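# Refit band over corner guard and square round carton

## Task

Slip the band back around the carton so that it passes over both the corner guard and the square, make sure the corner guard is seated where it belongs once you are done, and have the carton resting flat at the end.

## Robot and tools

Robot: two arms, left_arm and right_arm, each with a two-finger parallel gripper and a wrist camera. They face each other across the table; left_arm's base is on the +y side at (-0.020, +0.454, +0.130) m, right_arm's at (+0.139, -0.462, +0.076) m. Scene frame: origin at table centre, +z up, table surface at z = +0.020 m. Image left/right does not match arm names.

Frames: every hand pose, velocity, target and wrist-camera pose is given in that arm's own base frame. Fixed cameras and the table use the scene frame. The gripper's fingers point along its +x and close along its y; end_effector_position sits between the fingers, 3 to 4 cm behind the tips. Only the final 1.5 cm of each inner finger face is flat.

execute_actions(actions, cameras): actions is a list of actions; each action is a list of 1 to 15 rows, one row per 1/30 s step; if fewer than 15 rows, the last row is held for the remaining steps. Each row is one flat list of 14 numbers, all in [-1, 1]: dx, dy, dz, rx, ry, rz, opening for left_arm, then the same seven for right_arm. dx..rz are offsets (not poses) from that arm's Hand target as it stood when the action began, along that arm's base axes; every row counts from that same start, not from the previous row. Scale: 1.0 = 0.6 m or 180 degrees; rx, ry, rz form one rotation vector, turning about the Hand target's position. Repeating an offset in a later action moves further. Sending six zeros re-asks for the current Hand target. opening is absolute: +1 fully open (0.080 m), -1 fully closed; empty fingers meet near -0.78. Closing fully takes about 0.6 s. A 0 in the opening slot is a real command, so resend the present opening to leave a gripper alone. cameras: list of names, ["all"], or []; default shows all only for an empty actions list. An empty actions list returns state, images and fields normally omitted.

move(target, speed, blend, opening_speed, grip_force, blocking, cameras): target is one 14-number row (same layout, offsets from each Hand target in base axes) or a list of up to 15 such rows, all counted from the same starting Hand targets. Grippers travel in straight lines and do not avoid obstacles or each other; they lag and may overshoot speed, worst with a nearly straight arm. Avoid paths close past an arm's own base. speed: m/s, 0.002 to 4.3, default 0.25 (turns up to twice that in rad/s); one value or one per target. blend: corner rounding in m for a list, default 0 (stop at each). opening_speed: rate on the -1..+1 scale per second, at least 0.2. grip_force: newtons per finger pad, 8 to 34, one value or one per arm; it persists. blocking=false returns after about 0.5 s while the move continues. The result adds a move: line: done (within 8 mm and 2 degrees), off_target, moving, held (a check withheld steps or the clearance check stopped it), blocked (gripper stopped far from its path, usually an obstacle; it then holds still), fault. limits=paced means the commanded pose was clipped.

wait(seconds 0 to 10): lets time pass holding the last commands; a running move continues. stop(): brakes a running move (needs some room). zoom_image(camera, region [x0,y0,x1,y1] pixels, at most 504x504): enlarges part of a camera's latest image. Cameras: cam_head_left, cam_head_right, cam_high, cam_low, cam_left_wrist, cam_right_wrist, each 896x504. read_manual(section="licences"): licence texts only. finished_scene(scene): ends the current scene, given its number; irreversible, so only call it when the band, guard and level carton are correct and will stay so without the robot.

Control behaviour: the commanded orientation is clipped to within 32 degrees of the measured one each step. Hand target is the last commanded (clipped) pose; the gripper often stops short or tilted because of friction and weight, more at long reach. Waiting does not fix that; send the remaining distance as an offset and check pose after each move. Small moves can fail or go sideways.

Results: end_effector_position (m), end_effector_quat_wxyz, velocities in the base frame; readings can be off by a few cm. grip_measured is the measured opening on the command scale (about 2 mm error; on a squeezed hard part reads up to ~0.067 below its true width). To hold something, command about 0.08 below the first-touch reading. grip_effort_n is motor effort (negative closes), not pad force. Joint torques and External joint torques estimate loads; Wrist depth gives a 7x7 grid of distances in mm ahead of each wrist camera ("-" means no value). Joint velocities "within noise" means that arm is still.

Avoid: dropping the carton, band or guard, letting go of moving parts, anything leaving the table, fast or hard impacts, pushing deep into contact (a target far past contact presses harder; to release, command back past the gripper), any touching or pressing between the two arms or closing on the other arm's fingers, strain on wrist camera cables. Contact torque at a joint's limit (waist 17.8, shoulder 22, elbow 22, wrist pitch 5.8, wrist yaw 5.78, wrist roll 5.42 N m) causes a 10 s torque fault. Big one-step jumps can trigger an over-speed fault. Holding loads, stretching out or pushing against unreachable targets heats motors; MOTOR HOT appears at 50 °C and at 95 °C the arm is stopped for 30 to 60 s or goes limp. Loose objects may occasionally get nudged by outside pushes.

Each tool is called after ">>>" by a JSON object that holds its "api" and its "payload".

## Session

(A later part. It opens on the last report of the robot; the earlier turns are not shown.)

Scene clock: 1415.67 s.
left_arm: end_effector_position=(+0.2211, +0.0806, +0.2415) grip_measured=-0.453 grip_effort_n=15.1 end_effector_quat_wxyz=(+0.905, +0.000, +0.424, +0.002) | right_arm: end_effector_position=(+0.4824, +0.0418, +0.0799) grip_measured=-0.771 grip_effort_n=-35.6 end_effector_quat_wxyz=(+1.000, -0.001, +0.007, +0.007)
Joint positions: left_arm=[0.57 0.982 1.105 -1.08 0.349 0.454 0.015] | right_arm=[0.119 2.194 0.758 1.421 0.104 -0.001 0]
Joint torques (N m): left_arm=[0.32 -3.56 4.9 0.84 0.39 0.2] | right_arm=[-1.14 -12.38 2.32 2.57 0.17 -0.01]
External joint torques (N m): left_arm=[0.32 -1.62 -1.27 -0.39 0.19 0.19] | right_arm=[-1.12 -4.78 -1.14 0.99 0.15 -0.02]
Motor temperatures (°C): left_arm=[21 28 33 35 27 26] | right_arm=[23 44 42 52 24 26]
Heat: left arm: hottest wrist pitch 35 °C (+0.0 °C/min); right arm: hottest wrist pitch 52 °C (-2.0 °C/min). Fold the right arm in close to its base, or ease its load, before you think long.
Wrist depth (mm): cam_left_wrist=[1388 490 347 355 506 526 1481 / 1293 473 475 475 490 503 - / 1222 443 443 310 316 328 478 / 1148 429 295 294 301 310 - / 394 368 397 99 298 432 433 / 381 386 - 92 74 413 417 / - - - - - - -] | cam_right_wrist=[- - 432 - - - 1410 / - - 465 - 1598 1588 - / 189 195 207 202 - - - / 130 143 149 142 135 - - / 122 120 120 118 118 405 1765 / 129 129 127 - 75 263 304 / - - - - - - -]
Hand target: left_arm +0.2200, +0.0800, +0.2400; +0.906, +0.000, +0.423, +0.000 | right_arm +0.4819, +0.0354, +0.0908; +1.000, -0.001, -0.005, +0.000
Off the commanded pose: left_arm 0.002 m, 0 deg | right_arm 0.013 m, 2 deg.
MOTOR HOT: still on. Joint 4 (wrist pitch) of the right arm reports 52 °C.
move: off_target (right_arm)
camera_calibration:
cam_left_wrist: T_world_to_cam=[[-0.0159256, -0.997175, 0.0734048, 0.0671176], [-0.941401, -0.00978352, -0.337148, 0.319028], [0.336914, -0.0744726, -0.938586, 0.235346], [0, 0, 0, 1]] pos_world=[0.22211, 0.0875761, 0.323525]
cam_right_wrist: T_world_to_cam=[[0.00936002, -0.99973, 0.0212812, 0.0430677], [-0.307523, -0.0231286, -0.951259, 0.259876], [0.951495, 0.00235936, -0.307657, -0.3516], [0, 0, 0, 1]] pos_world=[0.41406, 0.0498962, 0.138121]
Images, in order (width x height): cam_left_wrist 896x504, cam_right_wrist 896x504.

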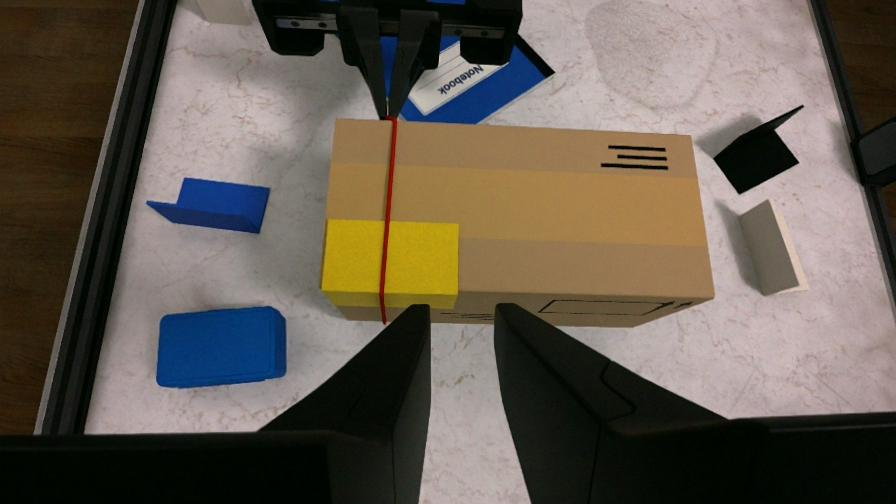

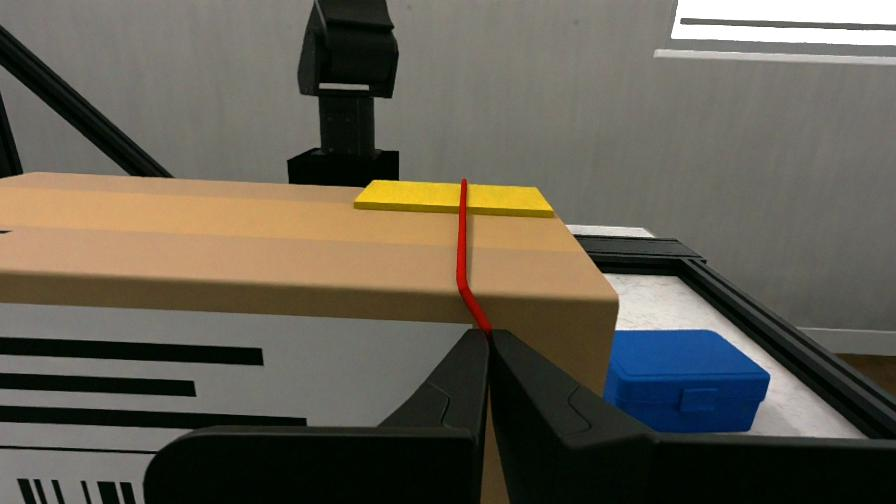

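>>> {"api": "execute_actions", "payload": {"actions": []}}

Scene clock: 1441.70 s.
left_arm: end_effector_position=(+0.2211, +0.0806, +0.2415) grip_measured=-0.453 grip_effort_n=15.1 end_effector_quat_wxyz=(+0.905, +0.000, +0.424, +0.002) | right_arm: end_effector_position=(+0.4824, +0.0418, +0.0799) grip_measured=-0.771 grip_effort_n=-36.0 end_effector_quat_wxyz=(+1.000, -0.001, +0.007, +0.008)
Joint positions: left_arm=[0.57 0.982 1.105 -1.08 0.349 0.454 0.015] | right_arm=[0.119 2.194 0.758 1.421 0.103 -0.001 0]
Joint velocities: within noise
Joint torques (N m): left_arm=[0.31 -3.59 4.89 0.83 0.39 0.2] | right_arm=[-1.01 -12.38 2.4 2.57 0.16 -0.02]
External joint torques (N m): left_arm=[0.3 -1.61 -1.3 -0.39 0.19 0.2] | right_arm=[-1.03 -4.82 -1.04 1 0.15 -0.02]
Motor temperatures (°C): left_arm=[21 28 33 35 27 26] | right_arm=[23 50 41 53 24 26]
Heat: left arm: hottest wrist pitch 35 °C (+0.0 °C/min); right arm: hottest wrist pitch 53 °C (+0.0 °C/min). Fold the right arm in close to its base, or ease its load, before you think long.
Wrist depth (mm): cam_left_wrist=[1388 493 347 357 - - 1578 / 1293 468 482 475 498 503 514 / 1216 449 308 310 316 325 486 / 424 427 430 302 300 308 457 / 405 400 378 99 297 431 443 / 384 386 - 92 74 417 426 / - - - - - - -] | cam_right_wrist=[- - - - - - 1558 / - - 466 - 1578 - - / 190 193 206 - - - - / 130 143 148 143 145 1558 2036 / 121 121 120 118 118 356 - / 129 129 127 - 81 264 299 / - - - - - - -]
Hand target: left_arm +0.2200, +0.0800, +0.2400; +0.906, +0.000, +0.423, +0.000 | right_arm +0.4819, +0.0355, +0.0908; +1.000, -0.001, -0.005, +0.000
Tool commands: left_gripper/opening=-0.45 right_gripper/opening=-1.0
Off the commanded pose: left_arm 0.002 m, 0 deg | right_arm 0.013 m, 2 deg.
MOTOR HOT: still on. Joint 4 (wrist pitch) of the right arm reports 53 °C.
camera_calibration:
cam_left_wrist: T_world_to_cam=[[-0.0159256, -0.997175, 0.0734048, 0.0671176], [-0.941401, -0.00978352, -0.337148, 0.319028], [0.336914, -0.0744726, -0.938586, 0.235346], [0, 0, 0, 1]] pos_world=[0.22211, 0.0875761, 0.323525]
cam_right_wrist: T_world_to_cam=[[0.00967612, -0.999727, 0.0212805, 0.0430363], [-0.307515, -0.0232252, -0.95126, 0.25988], [0.951494, 0.00266042, -0.307656, -0.351616], [0, 0, 0, 1]] pos_world=[0.414061, 0.0499957, 0.138121]

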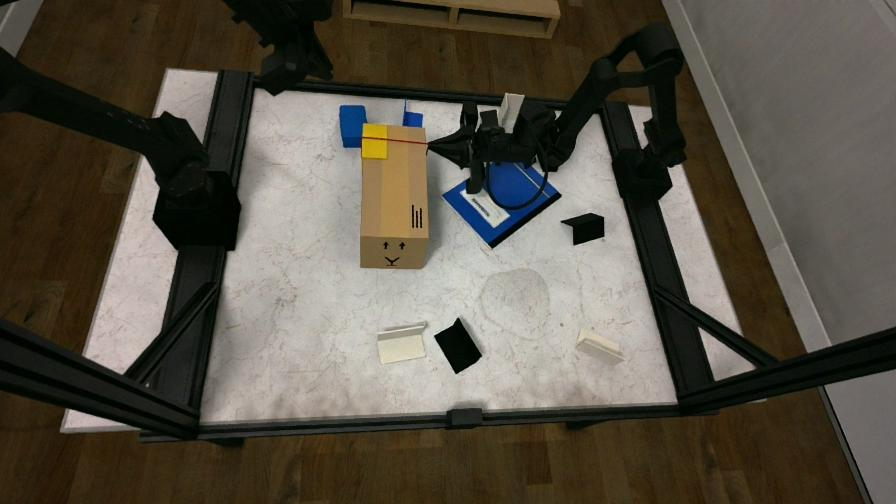

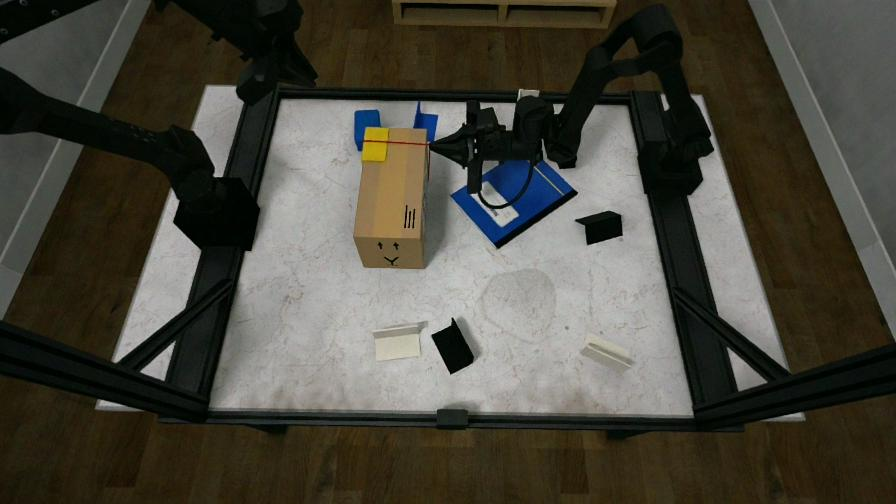

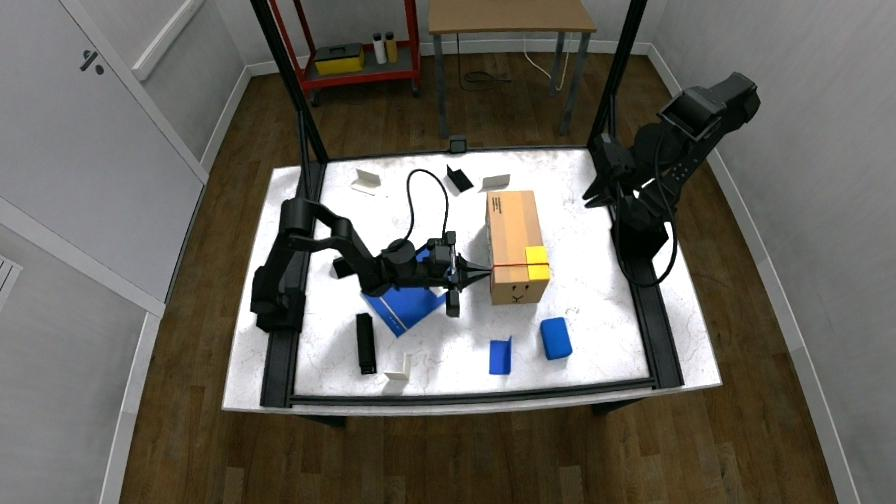

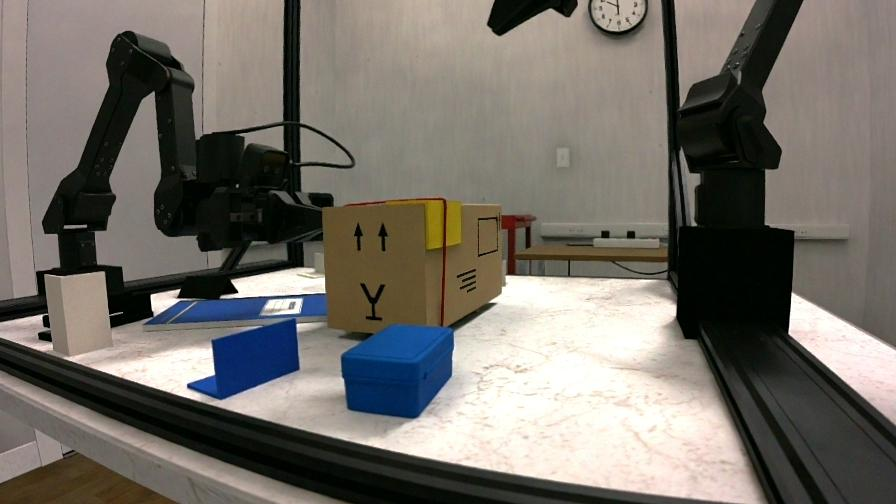

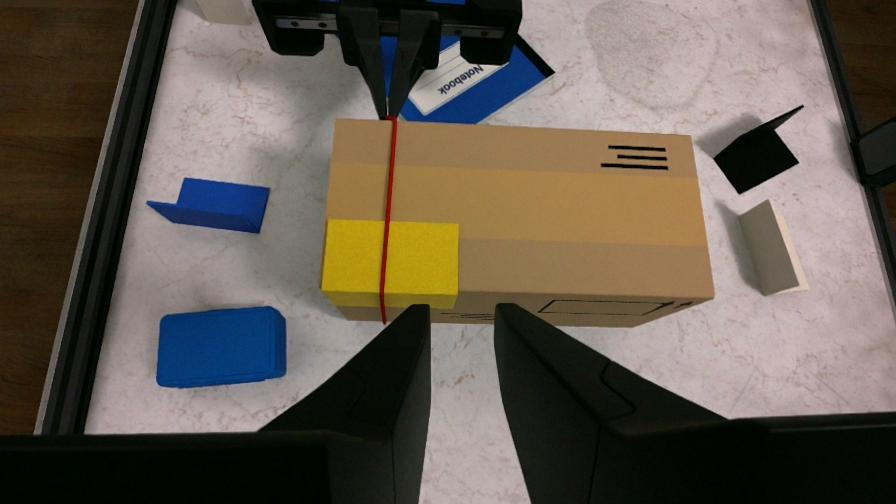

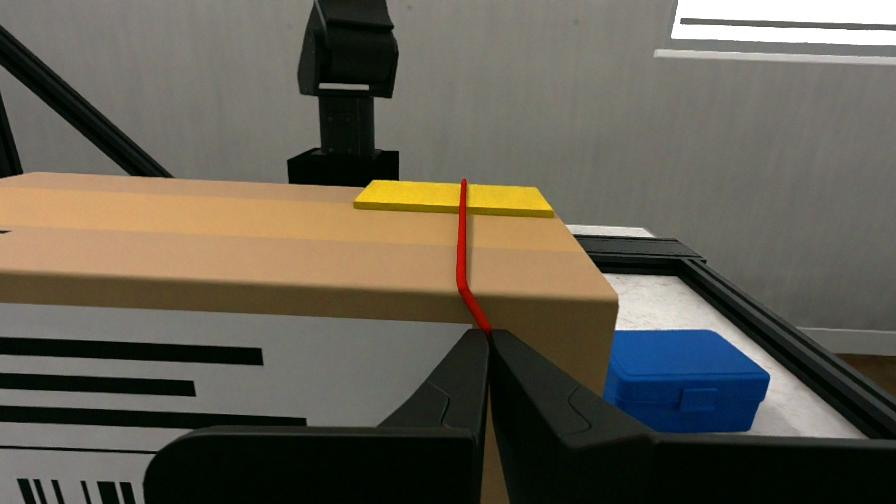

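>>> {"api": "move", "payload": {"target": [0,0,0,0,0,0,-0.45, 0,-0.007,0,0,0,0,-1.0], "speed": 0.02, "cameras": ["cam_left_wrist"]}}

Scene clock: 1452.57 s.
left_arm: end_effector_position=(+0.2211, +0.0806, +0.2415) grip_measured=-0.453 grip_effort_n=15.1 end_effector_quat_wxyz=(+0.905, +0.000, +0.424, +0.002) | right_arm: end_effector_position=(+0.4824, +0.0380, +0.0798) grip_measured=-0.771 grip_effort_n=-35.6 end_effector_quat_wxyz=(+1.000, -0.001, +0.008, +0.008)
Joint positions: left_arm=[0.57 0.982 1.105 -1.08 0.349 0.454 0.015] | right_arm=[0.107 2.193 0.756 1.421 0.09 -0.001 0]
Joint torques (N m): left_arm=[0.32 -3.59 4.95 0.83 0.39 0.2] | right_arm=[-1.03 -12.32 2.36 2.68 0.18 -0.01]
External joint torques (N m): left_arm=[0.3 -1.63 -1.27 -0.41 0.2 0.2] | right_arm=[-0.99 -4.84 -1.02 1.15 0.16 -0.02]
Heat: left arm: hottest wrist pitch 36 °C (+1.0 °C/min); right arm: hottest wrist pitch 54 °C (+1.0 °C/min). Fold the right arm in close to its base, or ease its load, before you think long.
Wrist depth (mm): cam_left_wrist=[1395 490 347 355 - - 548 / 1319 - 473 475 492 489 521 / 1256 438 314 312 314 468 469 / 419 426 422 298 301 309 456 / 401 372 413 99 296 428 434 / 383 - - 91 74 416 424 / - - - - - - -] | cam_right_wrist=[- - 434 - - - - / - - 471 - - - 1672 / 190 192 206 198 - - 1843 / 130 142 148 141 145 - - / 121 120 120 118 118 - 2086 / 129 128 128 - 75 264 299 / - - - - - - -]
Hand target: left_arm +0.2200, +0.0800, +0.2400; +0.906, +0.000, +0.423, +0.000 | right_arm +0.4819, +0.0313, +0.0909; +1.000, -0.001, -0.005, +0.000
Off the commanded pose: left_arm 0.002 m, 0 deg | right_arm 0.013 m, 2 deg.
MOTOR HOT: still on. Joint 4 (wrist pitch) of the right arm reports 54 °C.
move: off_target (right_arm)
camera_calibration:
cam_left_wrist: T_world_to_cam=[[-0.0159256, -0.997175, 0.0734048, 0.0671176], [-0.941401, -0.00978352, -0.337148, 0.319028], [0.336914, -0.0744726, -0.938586, 0.235346], [0, 0, 0, 1]] pos_world=[0.22211, 0.0875761, 0.323525]
Images, in order (width x height): cam_left_wrist 896x504.

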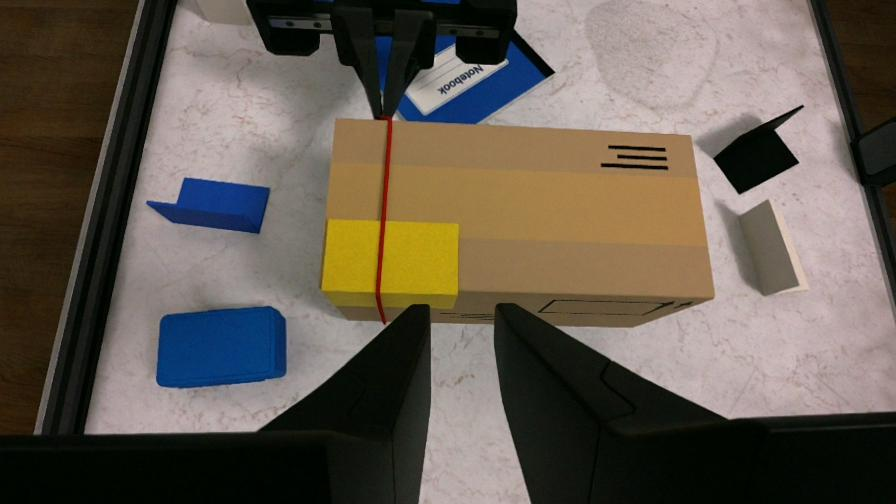

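>>> {"api": "zoom_image", "payload": {"camera": "cam_left_wrist", "region": [310, 90, 490, 330]}}

Scaled by 2.100 from the camera's 896x504 image, which has a finer 1280x720 frame.

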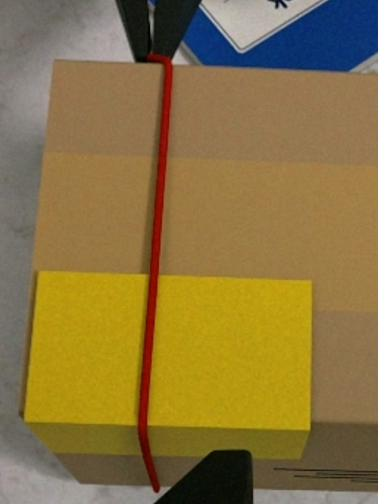

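>>> {"api": "move", "payload": {"target": [0,0,0,0,0,0,-0.45, 0,0.025,0,0,0,0,-1.0], "speed": 0.03, "cameras": ["cam_left_wrist", "cam_right_wrist"]}}

Scene clock: 1466.30 s.
left_arm: end_effector_position=(+0.2211, +0.0806, +0.2415) grip_measured=-0.453 grip_effort_n=15.1 end_effector_quat_wxyz=(+0.905, +0.000, +0.424, +0.002) | right_arm: end_effector_position=(+0.4812, +0.0460, +0.0794) grip_measured=-0.771 grip_effort_n=-35.6 end_effector_quat_wxyz=(+1.000, -0.001, +0.009, +0.002)
Joint positions: left_arm=[0.57 0.982 1.105 -1.08 0.349 0.454 0.015] | right_arm=[0.137 2.193 0.756 1.419 0.133 -0.001 0]
Joint torques (N m): left_arm=[0.34 -3.61 4.91 0.85 0.39 0.18] | right_arm=[0.18 -12.01 3.23 2.47 0.25 -0.02]
External joint torques (N m): left_arm=[0.34 -1.66 -1.26 -0.38 0.2 0.18] | right_arm=[0.23 -4.45 -0.2 0.91 0.23 -0.03]
Motor temperatures (°C): left_arm=[21 28 33 36 27 26] | right_arm=[23 51 41 55 24 26]
Heat: left arm: hottest wrist pitch 36 °C (+1.0 °C/min); right arm: hottest wrist pitch 55 °C (+3.0 °C/min). Fold the right arm in close to its base, or ease its load, before you think long.
Wrist depth (mm): cam_left_wrist=[1374 491 350 357 491 523 552 / 1300 470 318 475 493 504 518 / 1227 449 445 310 317 463 - / 420 417 294 295 301 310 424 / 402 375 399 99 297 429 437 / 374 - - 92 74 - 421 / - - - - - - -] | cam_right_wrist=[- - 472 - - - - / - - 479 - - - - / 182 194 199 195 - 1778 - / 127 132 145 139 143 - - / 121 121 120 117 120 403 2069 / 129 129 129 - 124 260 321 / - - - - - - -]
Hand target: left_arm +0.2200, +0.0800, +0.2400; +0.906, +0.000, +0.423, +0.000 | right_arm +0.4819, +0.0462, +0.0910; +1.000, -0.001, -0.005, +0.000
Off the commanded pose: left_arm 0.002 m, 0 deg | right_arm 0.012 m, 2 deg.
MOTOR HOT: still on. Joint 4 (wrist pitch) of the right arm reports 55 °C.
move: off_target (right_arm)
camera_calibration:
cam_left_wrist: T_world_to_cam=[[-0.0159256, -0.997175, 0.0734048, 0.0671176], [-0.941401, -0.00978352, -0.337148, 0.319028], [0.336914, -0.0744726, -0.938586, 0.235346], [0, 0, 0, 1]] pos_world=[0.22211, 0.0875761, 0.323525]
cam_right_wrist: T_world_to_cam=[[-0.0020252, -0.999754, 0.0220679, 0.0527957], [-0.310279, -0.0203506, -0.950428, 0.260273], [0.950643, -0.00877201, -0.310162, -0.349429], [0, 0, 0, 1]] pos_world=[0.413047, 0.0550142, 0.137826]
Images, in order (width x height): cam_left_wrist 896x504, cam_right_wrist 896x504.

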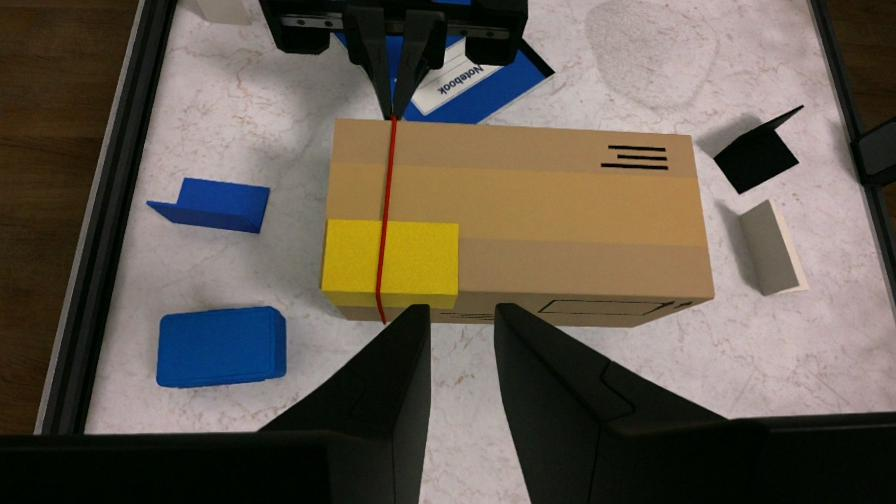

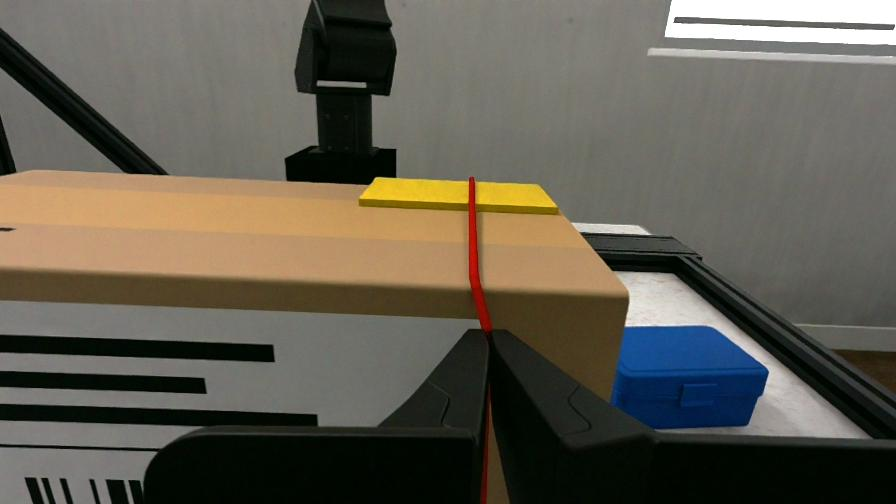

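>>> {"api": "move", "payload": {"target": [[0,0,0,0,0,0,-0.45, 0,0.0075,0,0,0,0,-1.0],[0,0,0,0,0,0,-0.45, 0.0143,0.0075,0,0,0,0,-1.0]], "speed": 0.03, "cameras": ["cam_left_wrist", "cam_right_wrist"]}}

Scene clock: 1479.90 s.
left_arm: end_effector_position=(+0.2211, +0.0806, +0.2415) grip_measured=-0.453 grip_effort_n=15.1 end_effector_quat_wxyz=(+0.905, +0.000, +0.424, +0.002) | right_arm: end_effector_position=(+0.4859, +0.0499, +0.0808) grip_measured=-0.771 grip_effort_n=-36.0 end_effector_quat_wxyz=(+1.000, -0.002, +0.011, +0.000)
Joint positions: left_arm=[0.57 0.982 1.105 -1.08 0.349 0.454 0.015] | right_arm=[0.148 2.193 0.779 1.392 0.148 -0.001 0]
Joint torques (N m): left_arm=[0.29 -3.56 4.92 0.84 0.4 0.19] | right_arm=[-0.01 -10.15 5.16 2.65 0.02 -0.03]
External joint torques (N m): left_arm=[0.29 -1.57 -1.24 -0.37 0.2 0.19] | right_arm=[-0.05 -2.53 1.64 1.09 0.01 -0.03]
Motor temperatures (°C): left_arm=[21 28 33 36 27 26] | right_arm=[23 50 41 56 24 26]
Heat: left arm: hottest wrist pitch 36 °C (+1.0 °C/min); right arm: hottest wrist pitch 56 °C (+4.0 °C/min). Fold the right arm in close to its base, or ease its load, before you think long.
Wrist depth (mm): cam_left_wrist=[1381 457 347 356 520 534 545 / 1319 462 - 472 485 497 512 / 1222 444 309 310 317 325 481 / 424 430 422 295 302 310 436 / 396 371 372 98 298 - 439 / 376 357 - 91 74 417 423 / - - - - - - -] | cam_right_wrist=[- - 420 - - - - / - - 445 - - - - / 182 195 204 - - - - / 128 132 138 141 144 - - / 117 115 115 115 115 402 2003 / 123 121 123 - 81 263 310 / - - - - - - -]
Hand target: left_arm +0.2200, +0.0800, +0.2400; +0.906, +0.000, +0.423, +0.000 | right_arm +0.4904, +0.0507, +0.0909; +1.000, -0.001, -0.005, +0.000
Off the commanded pose: left_arm 0.002 m, 0 deg | right_arm 0.011 m, 2 deg.
MOTOR HOT: still on. Joint 4 (wrist pitch) of the right arm reports 56 °C.
move: off_target (right_arm)
camera_calibration:
cam_left_wrist: T_world_to_cam=[[-0.0159256, -0.997175, 0.0734048, 0.0671176], [-0.941401, -0.00978352, -0.337148, 0.319028], [0.336914, -0.0744726, -0.938586, 0.235346], [0, 0, 0, 1]] pos_world=[0.22211, 0.0875761, 0.323525]
cam_right_wrist: T_world_to_cam=[[-0.00576182, -0.99972, 0.0229604, 0.0584118], [-0.313869, -0.0199924, -0.949256, 0.264784], [0.949449, -0.012676, -0.313666, -0.35252], [0, 0, 0, 1]] pos_world=[0.418143, 0.0592206, 0.139433]
Images, in order (width x height): cam_left_wrist 896x504, cam_right_wrist 896x504.

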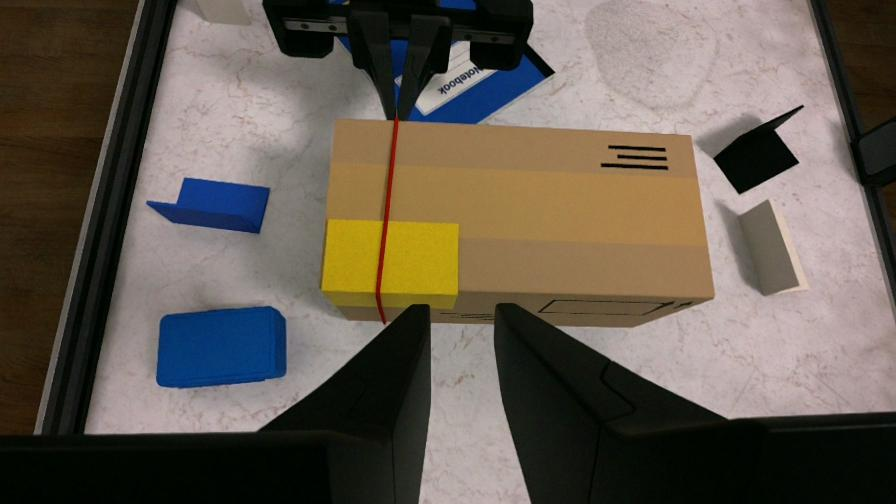

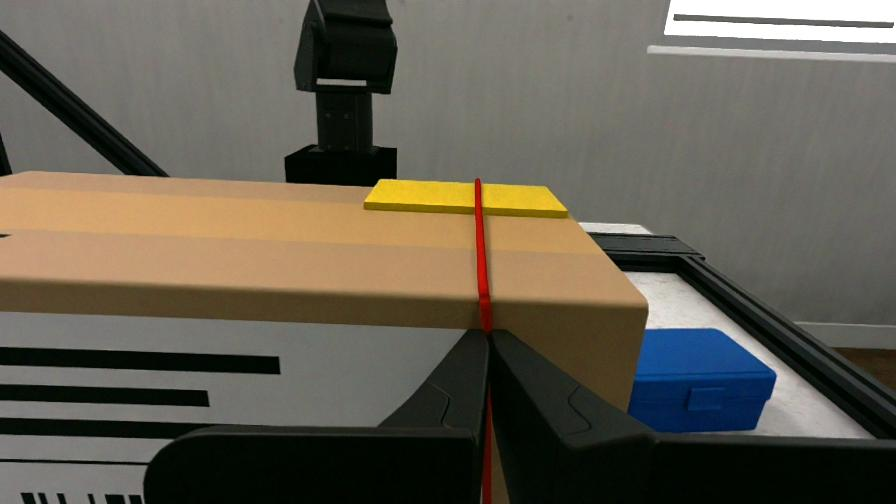

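>>> {"api": "zoom_image", "payload": {"camera": "cam_left_wrist", "region": [310, 90, 490, 330]}}

>>> {"api": "zoom_image", "payload": {"camera": "cam_right_wrist", "region": [300, 160, 700, 504]}}

Scaled by 2.100 from the camera's 896x504 image, which has a finer 1280x720 frame.

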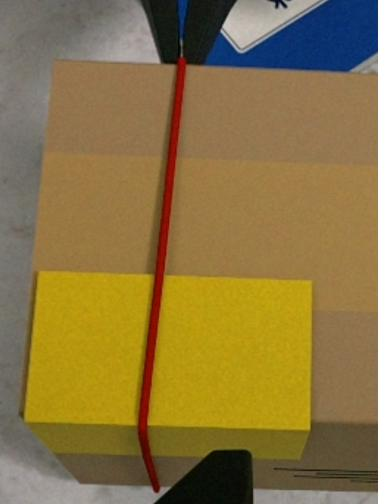

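Scaled by 1.260 from the camera's 896x504 image, which has a finer 1280x720 frame.

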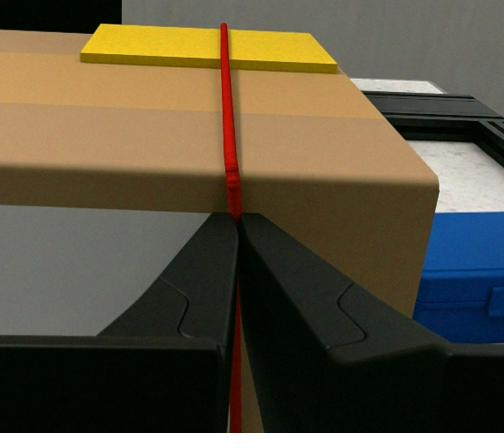

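>>> {"api": "move", "payload": {"target": [[0,0,0,0,0,0,-0.45, -0.0070,0,0,0,0,0,-1.0],[0,0,0,0,0,0,-0.45, -0.0070,-0.0375,0,0,0,0,-1.0]], "speed": 0.03, "cameras": ["cam_left_wrist"]}}

>>> {"api": "zoom_image", "payload": {"camera": "cam_left_wrist", "region": [310, 90, 490, 330]}}

Scene clock: 1535.77 s.
left_arm: end_effector_position=(+0.2211, +0.0806, +0.2415) grip_measured=-0.453 grip_effort_n=15.1 end_effector_quat_wxyz=(+0.905, +0.000, +0.424, +0.002) | right_arm: end_effector_position=(+0.4863, +0.0362, +0.0820) grip_measured=-0.771 grip_effort_n=-35.6 end_effector_quat_wxyz=(+1.000, -0.001, +0.006, +0.010)
Joint positions: left_arm=[0.57 0.982 1.105 -1.08 0.349 0.454 0.015] | right_arm=[0.099 2.193 0.772 1.408 0.079 -0.001 0]
Joint torques (N m): left_arm=[0.31 -3.61 4.91 0.84 0.38 0.2] | right_arm=[-1.33 -11.52 2.71 2.81 0.2 -0.01]
External joint torques (N m): left_arm=[0.31 -1.62 -1.31 -0.4 0.19 0.2] | right_arm=[-1.32 -3.85 -0.83 1.25 0.19 -0.01]
Motor temperatures (°C): left_arm=[21 28 33 36 27 26] | right_arm=[23 47 44 62 24 26]
Heat: left arm: hottest wrist pitch 36 °C (+0.0 °C/min); right arm: hottest wrist pitch 62 °C (+7.0 °C/min). Fold the right arm in close to its base, or ease its load, before you think long.
Wrist depth (mm): cam_left_wrist=[1374 492 344 351 524 - 1425 / 1256 468 468 470 490 - 514 / 1222 449 313 311 314 468 480 / 1153 426 296 293 301 309 461 / 397 372 402 98 297 431 436 / 378 - - 92 74 417 - / - - - - - - -] | cam_right_wrist=[- - 428 - - - - / - - 462 - - - - / 196 - 209 - - - - / 135 138 142 147 140 - - / 119 119 115 115 117 394 2121 / 125 123 123 - 75 - 296 / - - - - - - -]
Hand target: left_arm +0.2200, +0.0800, +0.2400; +0.906, +0.000, +0.423, +0.000 | right_arm +0.4862, +0.0282, +0.0910; +1.000, -0.001, -0.005, +0.000
Off the commanded pose: left_arm 0.002 m, 0 deg | right_arm 0.012 m, 2 deg.
MOTOR HOT: still on. Joint 4 (wrist pitch) of the right arm reports 62 °C.
move: off_target (right_arm)
camera_calibration:
cam_left_wrist: T_world_to_cam=[[-0.0159256, -0.997175, 0.0734048, 0.0671176], [-0.941401, -0.00978352, -0.337148, 0.319028], [0.336914, -0.0744726, -0.938586, 0.235346], [0, 0, 0, 1]] pos_world=[0.22211, 0.0875761, 0.323525]
Images, in order (width x height): cam_left_wrist 896x504.

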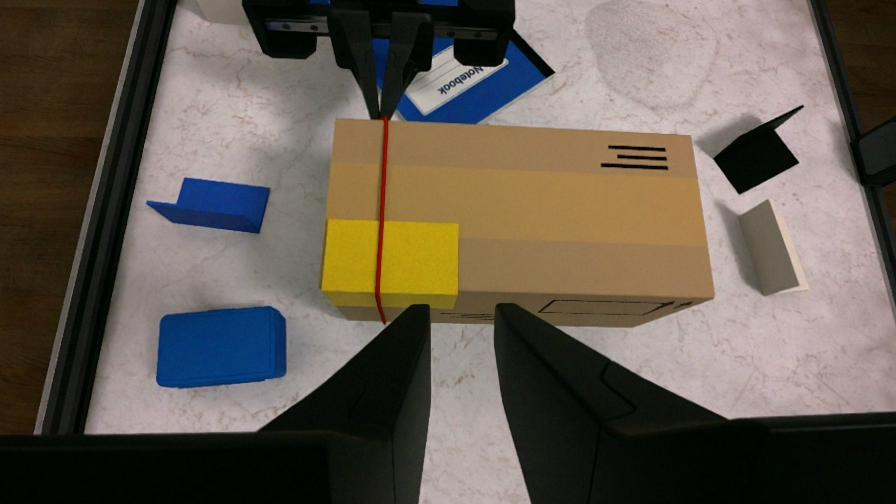

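Scaled by 2.100 from the camera's 896x504 image, which has a finer 1280x720 frame.

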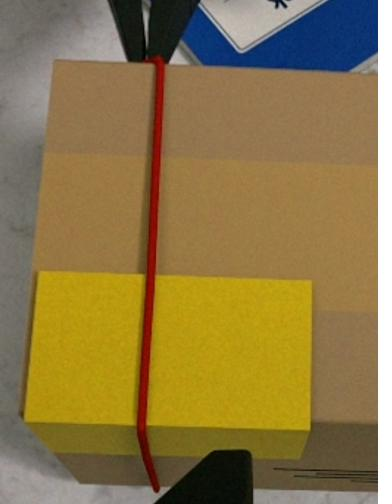

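>>> {"api": "move", "payload": {"target": [[0,0,0,0,0,0,-0.45, 0.003,0.030,0,0,0,0,-1.0],[0,0,0,0,0,0,-0.45, 0.003,0.030,0,0,0,0,-0.38],[0,0,0,0,0,0,-0.45, -0.085,0.030,0,0,0,0,-0.38]], "speed": [0.03, 0.03, 0.06], "opening_speed": 0.4, "cameras": ["cam_left_wrist", "cam_right_wrist", "cam_low"]}}

>>> {"api": "zoom_image", "payload": {"camera": "cam_left_wrist", "region": [310, 90, 490, 330]}}

Scene clock: 1562.53 s.
left_arm: end_effector_position=(+0.2211, +0.0806, +0.2415) grip_measured=-0.453 grip_effort_n=15.1 end_effector_quat_wxyz=(+0.905, +0.000, +0.424, +0.002) | right_arm: end_effector_position=(+0.4363, +0.0451, +0.0832) grip_measured=-0.382 grip_effort_n=14.7 end_effector_quat_wxyz=(+1.000, -0.001, +0.005, -0.001)
Joint positions: left_arm=[0.57 0.982 1.105 -1.08 0.349 0.454 0.015] | right_arm=[0.157 2.117 0.565 1.543 0.158 -0.001 0.018]
Joint torques (N m): left_arm=[0.33 -3.59 4.93 0.83 0.38 0.2] | right_arm=[0.39 -10.39 2.03 2.52 0.13 -0.03]
External joint torques (N m): left_arm=[0.34 -1.62 -1.26 -0.39 0.19 0.2] | right_arm=[0.4 -3.89 -0.83 0.98 0.12 -0.03]
Motor temperatures (°C): left_arm=[21 28 33 36 27 26] | right_arm=[23 48 41 60 24 26]
Heat: left arm: hottest wrist pitch 36 °C (+0.0 °C/min); right arm: hottest wrist pitch 60 °C (+0.0 °C/min). Fold the right arm in close to its base, or ease its load, before you think long.
Wrist depth (mm): cam_left_wrist=[1353 492 497 493 - 514 551 / 1319 473 478 476 492 501 521 / 1233 449 444 310 316 437 483 / 420 424 427 295 302 307 - / 396 374 400 99 296 431 441 / 385 385 - 92 74 417 - / - - - - - - -] | cam_right_wrist=[- - 493 - - - - / - - 508 - - - - / 217 227 241 231 - - 1778 / 163 163 165 165 202 1942 2158 / 171 171 170 168 169 419 2158 / 181 181 178 174 - - 310 / - - - 192 - - -]
Hand target: left_arm +0.2200, +0.0800, +0.2400; +0.906, +0.000, +0.423, +0.000 | right_arm +0.4352, +0.0462, +0.0909; +1.000, -0.001, -0.005, +0.000
Off the commanded pose: left_arm 0.002 m, 0 deg | right_arm 0.008 m, 1 deg.
MOTOR HOT: still on. Joint 4 (wrist pitch) of the right arm reports 60 °C.
move: done; target 2's new opening was sent with right_arm's hand 0.011 m and 2 deg from that target
camera_calibration:
cam_left_wrist: T_world_to_cam=[[-0.0159256, -0.997175, 0.0734048, 0.0671176], [-0.941401, -0.00978352, -0.337148, 0.319028], [0.336914, -0.0744726, -0.938586, 0.235346], [0, 0, 0, 1]] pos_world=[0.22211, 0.0875761, 0.323525]
cam_right_wrist: T_world_to_cam=[[-0.006784, -0.999751, 0.0212437, 0.0538045], [-0.302746, -0.0181938, -0.952898, 0.246785], [0.953047, -0.0128959, -0.302547, -0.307077], [0, 0, 0, 1]] pos_world=[0.367737, 0.0543211, 0.141112]
Images, in order (width x height): cam_low 896x504, cam_left_wrist 896x504, cam_right_wrist 896x504.

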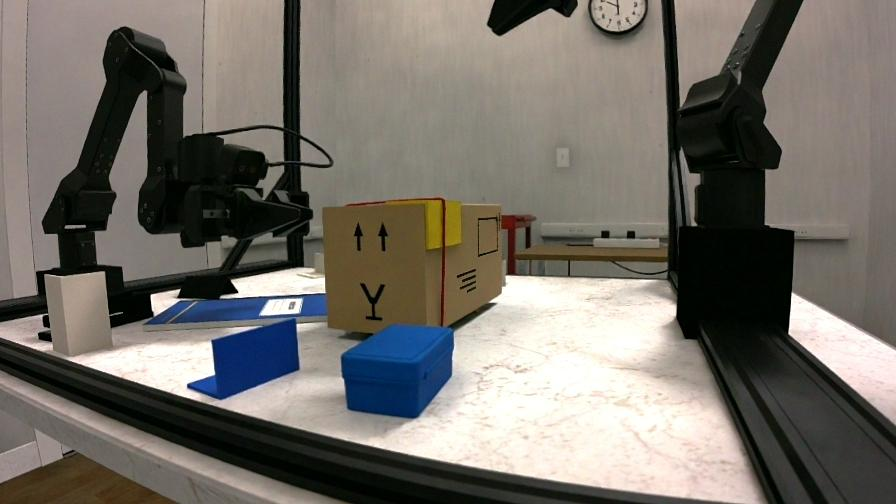

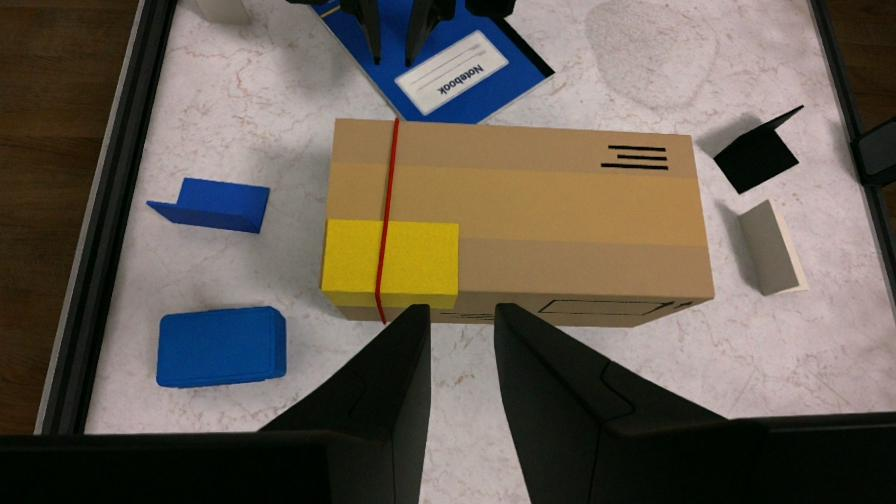

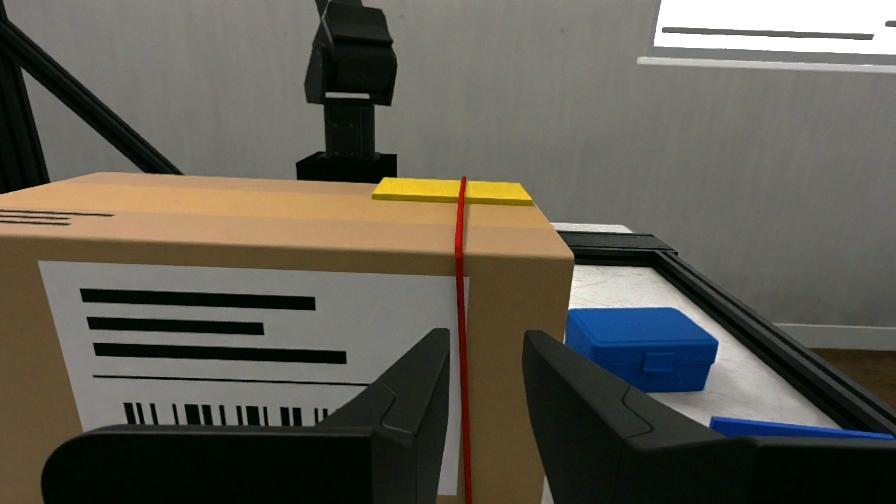

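Scaled by 2.100 from the camera's 896x504 image, which has a finer 1280x720 frame.

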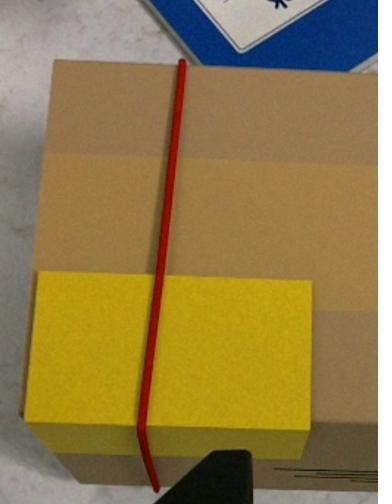

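>>> {"api": "move", "payload": {"target": [0,0,0,0,0,0,-0.45, -0.155,0.0727,0.2215,0,0.1667,0,-0.38], "speed": 0.15, "cameras": ["cam_left_wrist", "cam_right_wrist", "cam_low", "cam_high"]}}

>>> {"api": "zoom_image", "payload": {"camera": "cam_left_wrist", "region": [310, 90, 490, 330]}}

Scene clock: 1678.07 s.
left_arm: end_effector_position=(+0.2211, +0.0806, +0.2415) grip_measured=-0.453 grip_effort_n=15.1 end_effector_quat_wxyz=(+0.905, +0.000, +0.424, +0.002) | right_arm: end_effector_position=(+0.3409, +0.0882, +0.2119) grip_measured=-0.382 grip_effort_n=14.7 end_effector_quat_wxyz=(+0.963, -0.007, +0.268, -0.001)
Joint positions: left_arm=[0.57 0.982 1.105 -1.08 0.349 0.454 0.015] | right_arm=[0.398 1.191 0.864 -0.253 0.345 0.201 0.018]
Joint torques (N m): left_arm=[0.3 -3.57 4.9 0.85 0.39 0.19] | right_arm=[0.28 -5.91 8.3 2.02 0.26 0.16]
External joint torques (N m): left_arm=[0.3 -1.63 -1.29 -0.39 0.19 0.19] | right_arm=[0.29 -2.13 1.88 0.57 0.14 0.16]
Motor temperatures (°C): left_arm=[21 28 33 36 27 26] | right_arm=[23 48 38 57 24 26]
Heat: left arm: hottest wrist pitch 36 °C (+0.0 °C/min); right arm: hottest wrist pitch 57 °C (+0.0 °C/min). Fold the right arm in close to its base, or ease its load, before you think long.
Wrist depth (mm): cam_left_wrist=[1395 490 498 500 517 511 1559 / 1306 468 488 473 493 502 514 / 1222 447 310 310 315 324 480 / 426 423 - 295 301 308 463 / 397 399 373 100 297 428 443 / 376 - - 92 74 417 421 / - - - - - - -] | cam_right_wrist=[595 652 - - - - 1972 / 1972 587 352 613 699 2104 2104 / - 304 310 315 333 1753 1856 / 428 322 328 325 338 464 1608 / - - 388 366 404 407 1410 / - - - 97 97 387 352 / - - - - - - -]
Hand target: left_arm +0.2200, +0.0800, +0.2400; +0.906, +0.000, +0.423, +0.000 | right_arm +0.3422, +0.0898, +0.2239; +0.967, -0.001, +0.254, +0.000
Off the commanded pose: left_arm 0.002 m, 0 deg | right_arm 0.012 m, 2 deg.
MOTOR HOT: still on. Joint 4 (wrist pitch) of the right arm reports 57 °C.
move: off_target (right_arm)
camera_calibration:
cam_left_wrist: T_world_to_cam=[[-0.0159256, -0.997175, 0.0734048, 0.0671176], [-0.941401, -0.00978352, -0.337148, 0.319028], [0.336914, -0.0744726, -0.938586, 0.235346], [0, 0, 0, 1]] pos_world=[0.22211, 0.0875761, 0.323525]
cam_right_wrist: T_world_to_cam=[[0.00627671, -0.999395, 0.0341988, 0.0863813], [-0.744959, -0.0274875, -0.666544, 0.43227], [0.667081, -0.021293, -0.744681, 0.0151642], [0, 0, 0, 1]] pos_world=[0.311366, 0.098534, 0.296465]
Images, in order (width x height): cam_high 896x504, cam_low 896x504, cam_left_wrist 896x504, cam_right_wrist 896x504.

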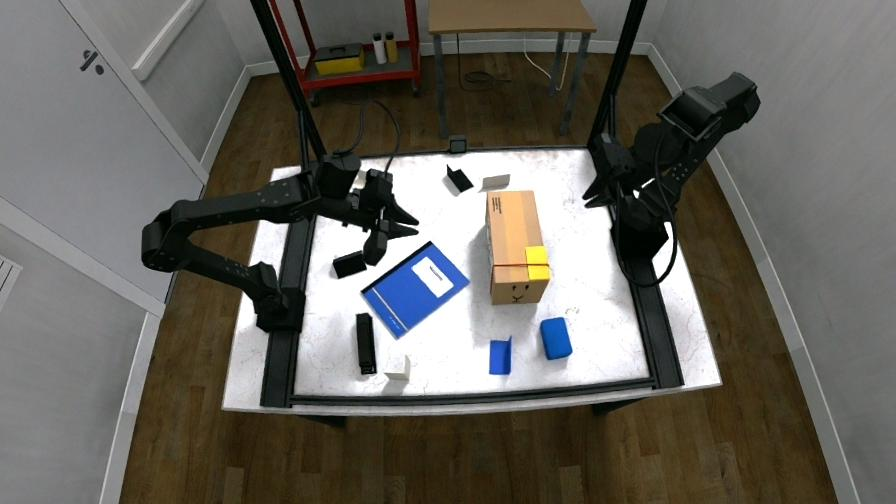

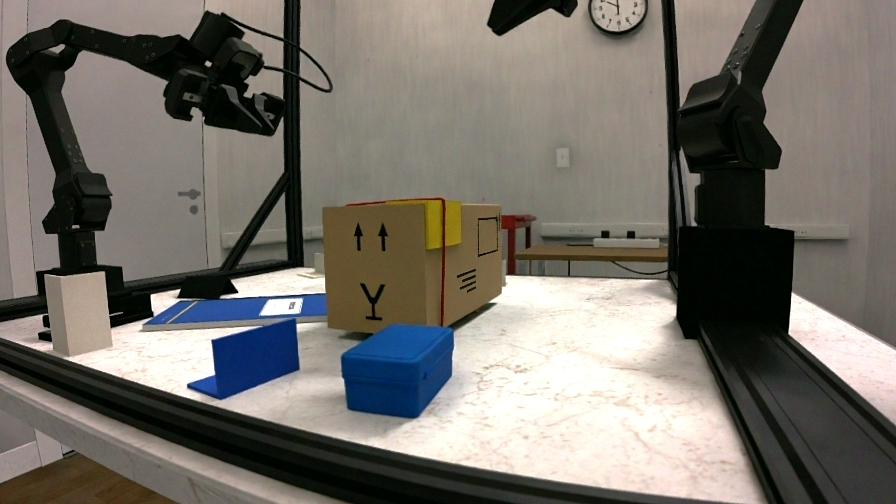

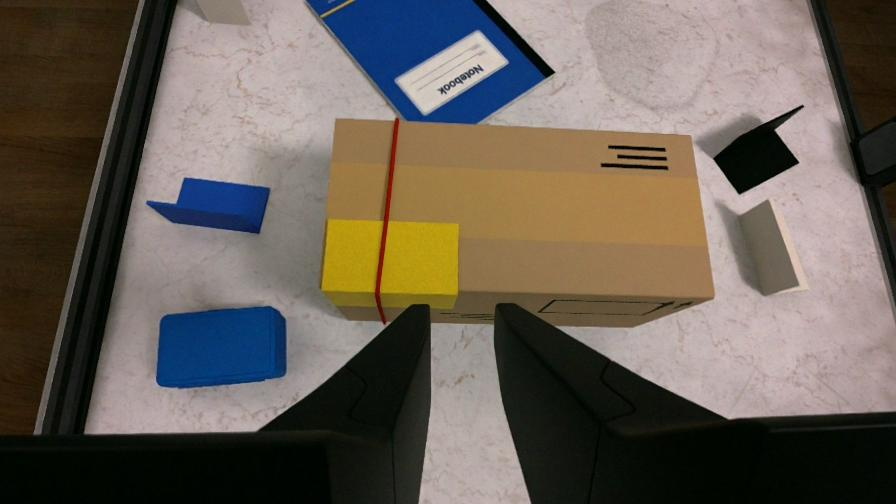

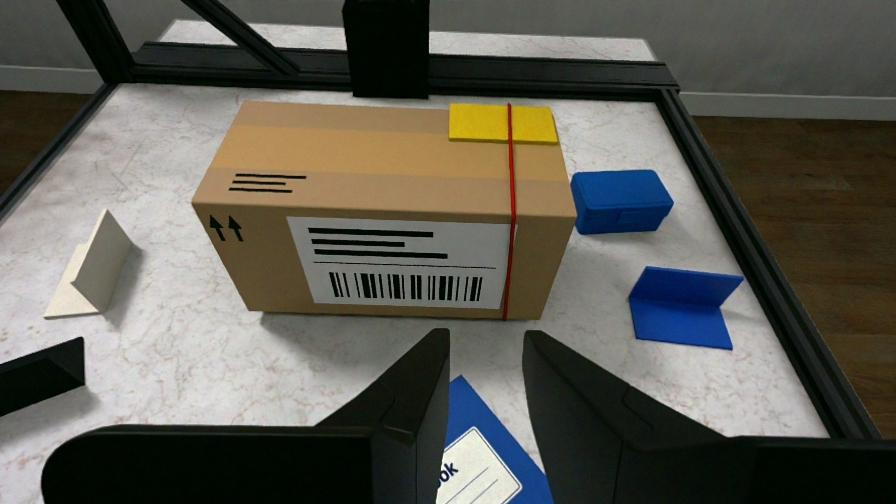

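Scaled by 2.100 from the camera's 896x504 image, which has a finer 1280x720 frame.

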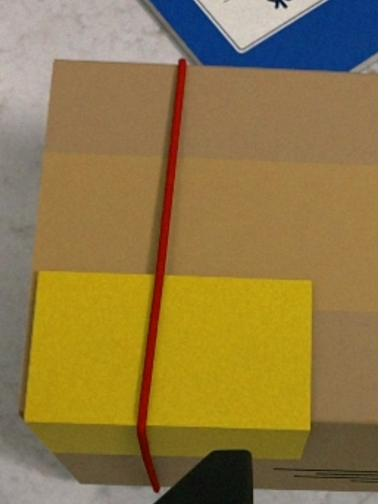

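>>> {"api": "zoom_image", "payload": {"camera": "cam_right_wrist", "region": [430, 90, 600, 330]}}

>>> {"api": "zoom_image", "payload": {"camera": "cam_low", "region": [380, 185, 530, 335]}}

>>> {"api": "zoom_image", "payload": {"camera": "cam_high", "region": [470, 180, 570, 320]}}

Scaled by 2.100 from the camera's 896x504 image, which has a finer 1280x720 frame.

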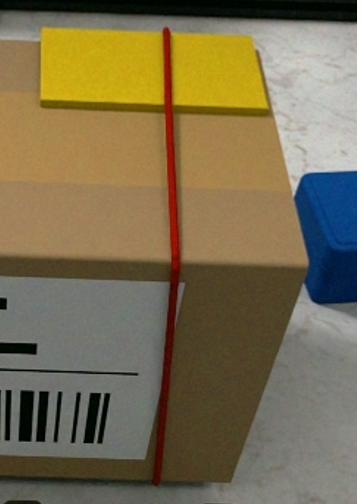

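Scaled by 3.360 from the camera's 896x504 image, which has a finer 1280x720 frame.

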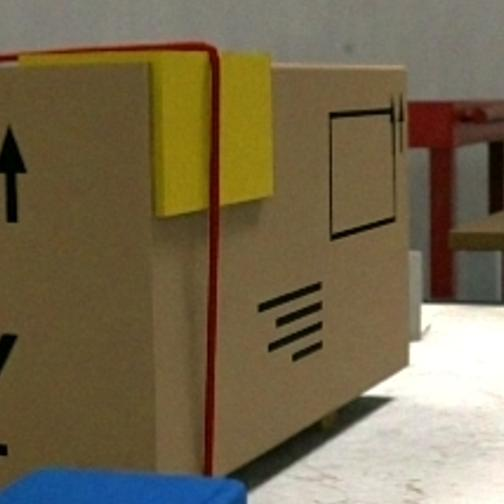

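Scaled by 3.600 from the camera's 896x504 image, which has a finer 1280x720 frame.

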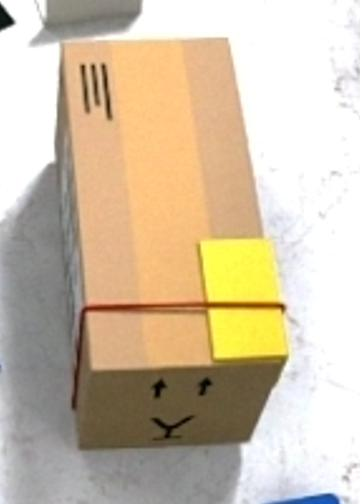

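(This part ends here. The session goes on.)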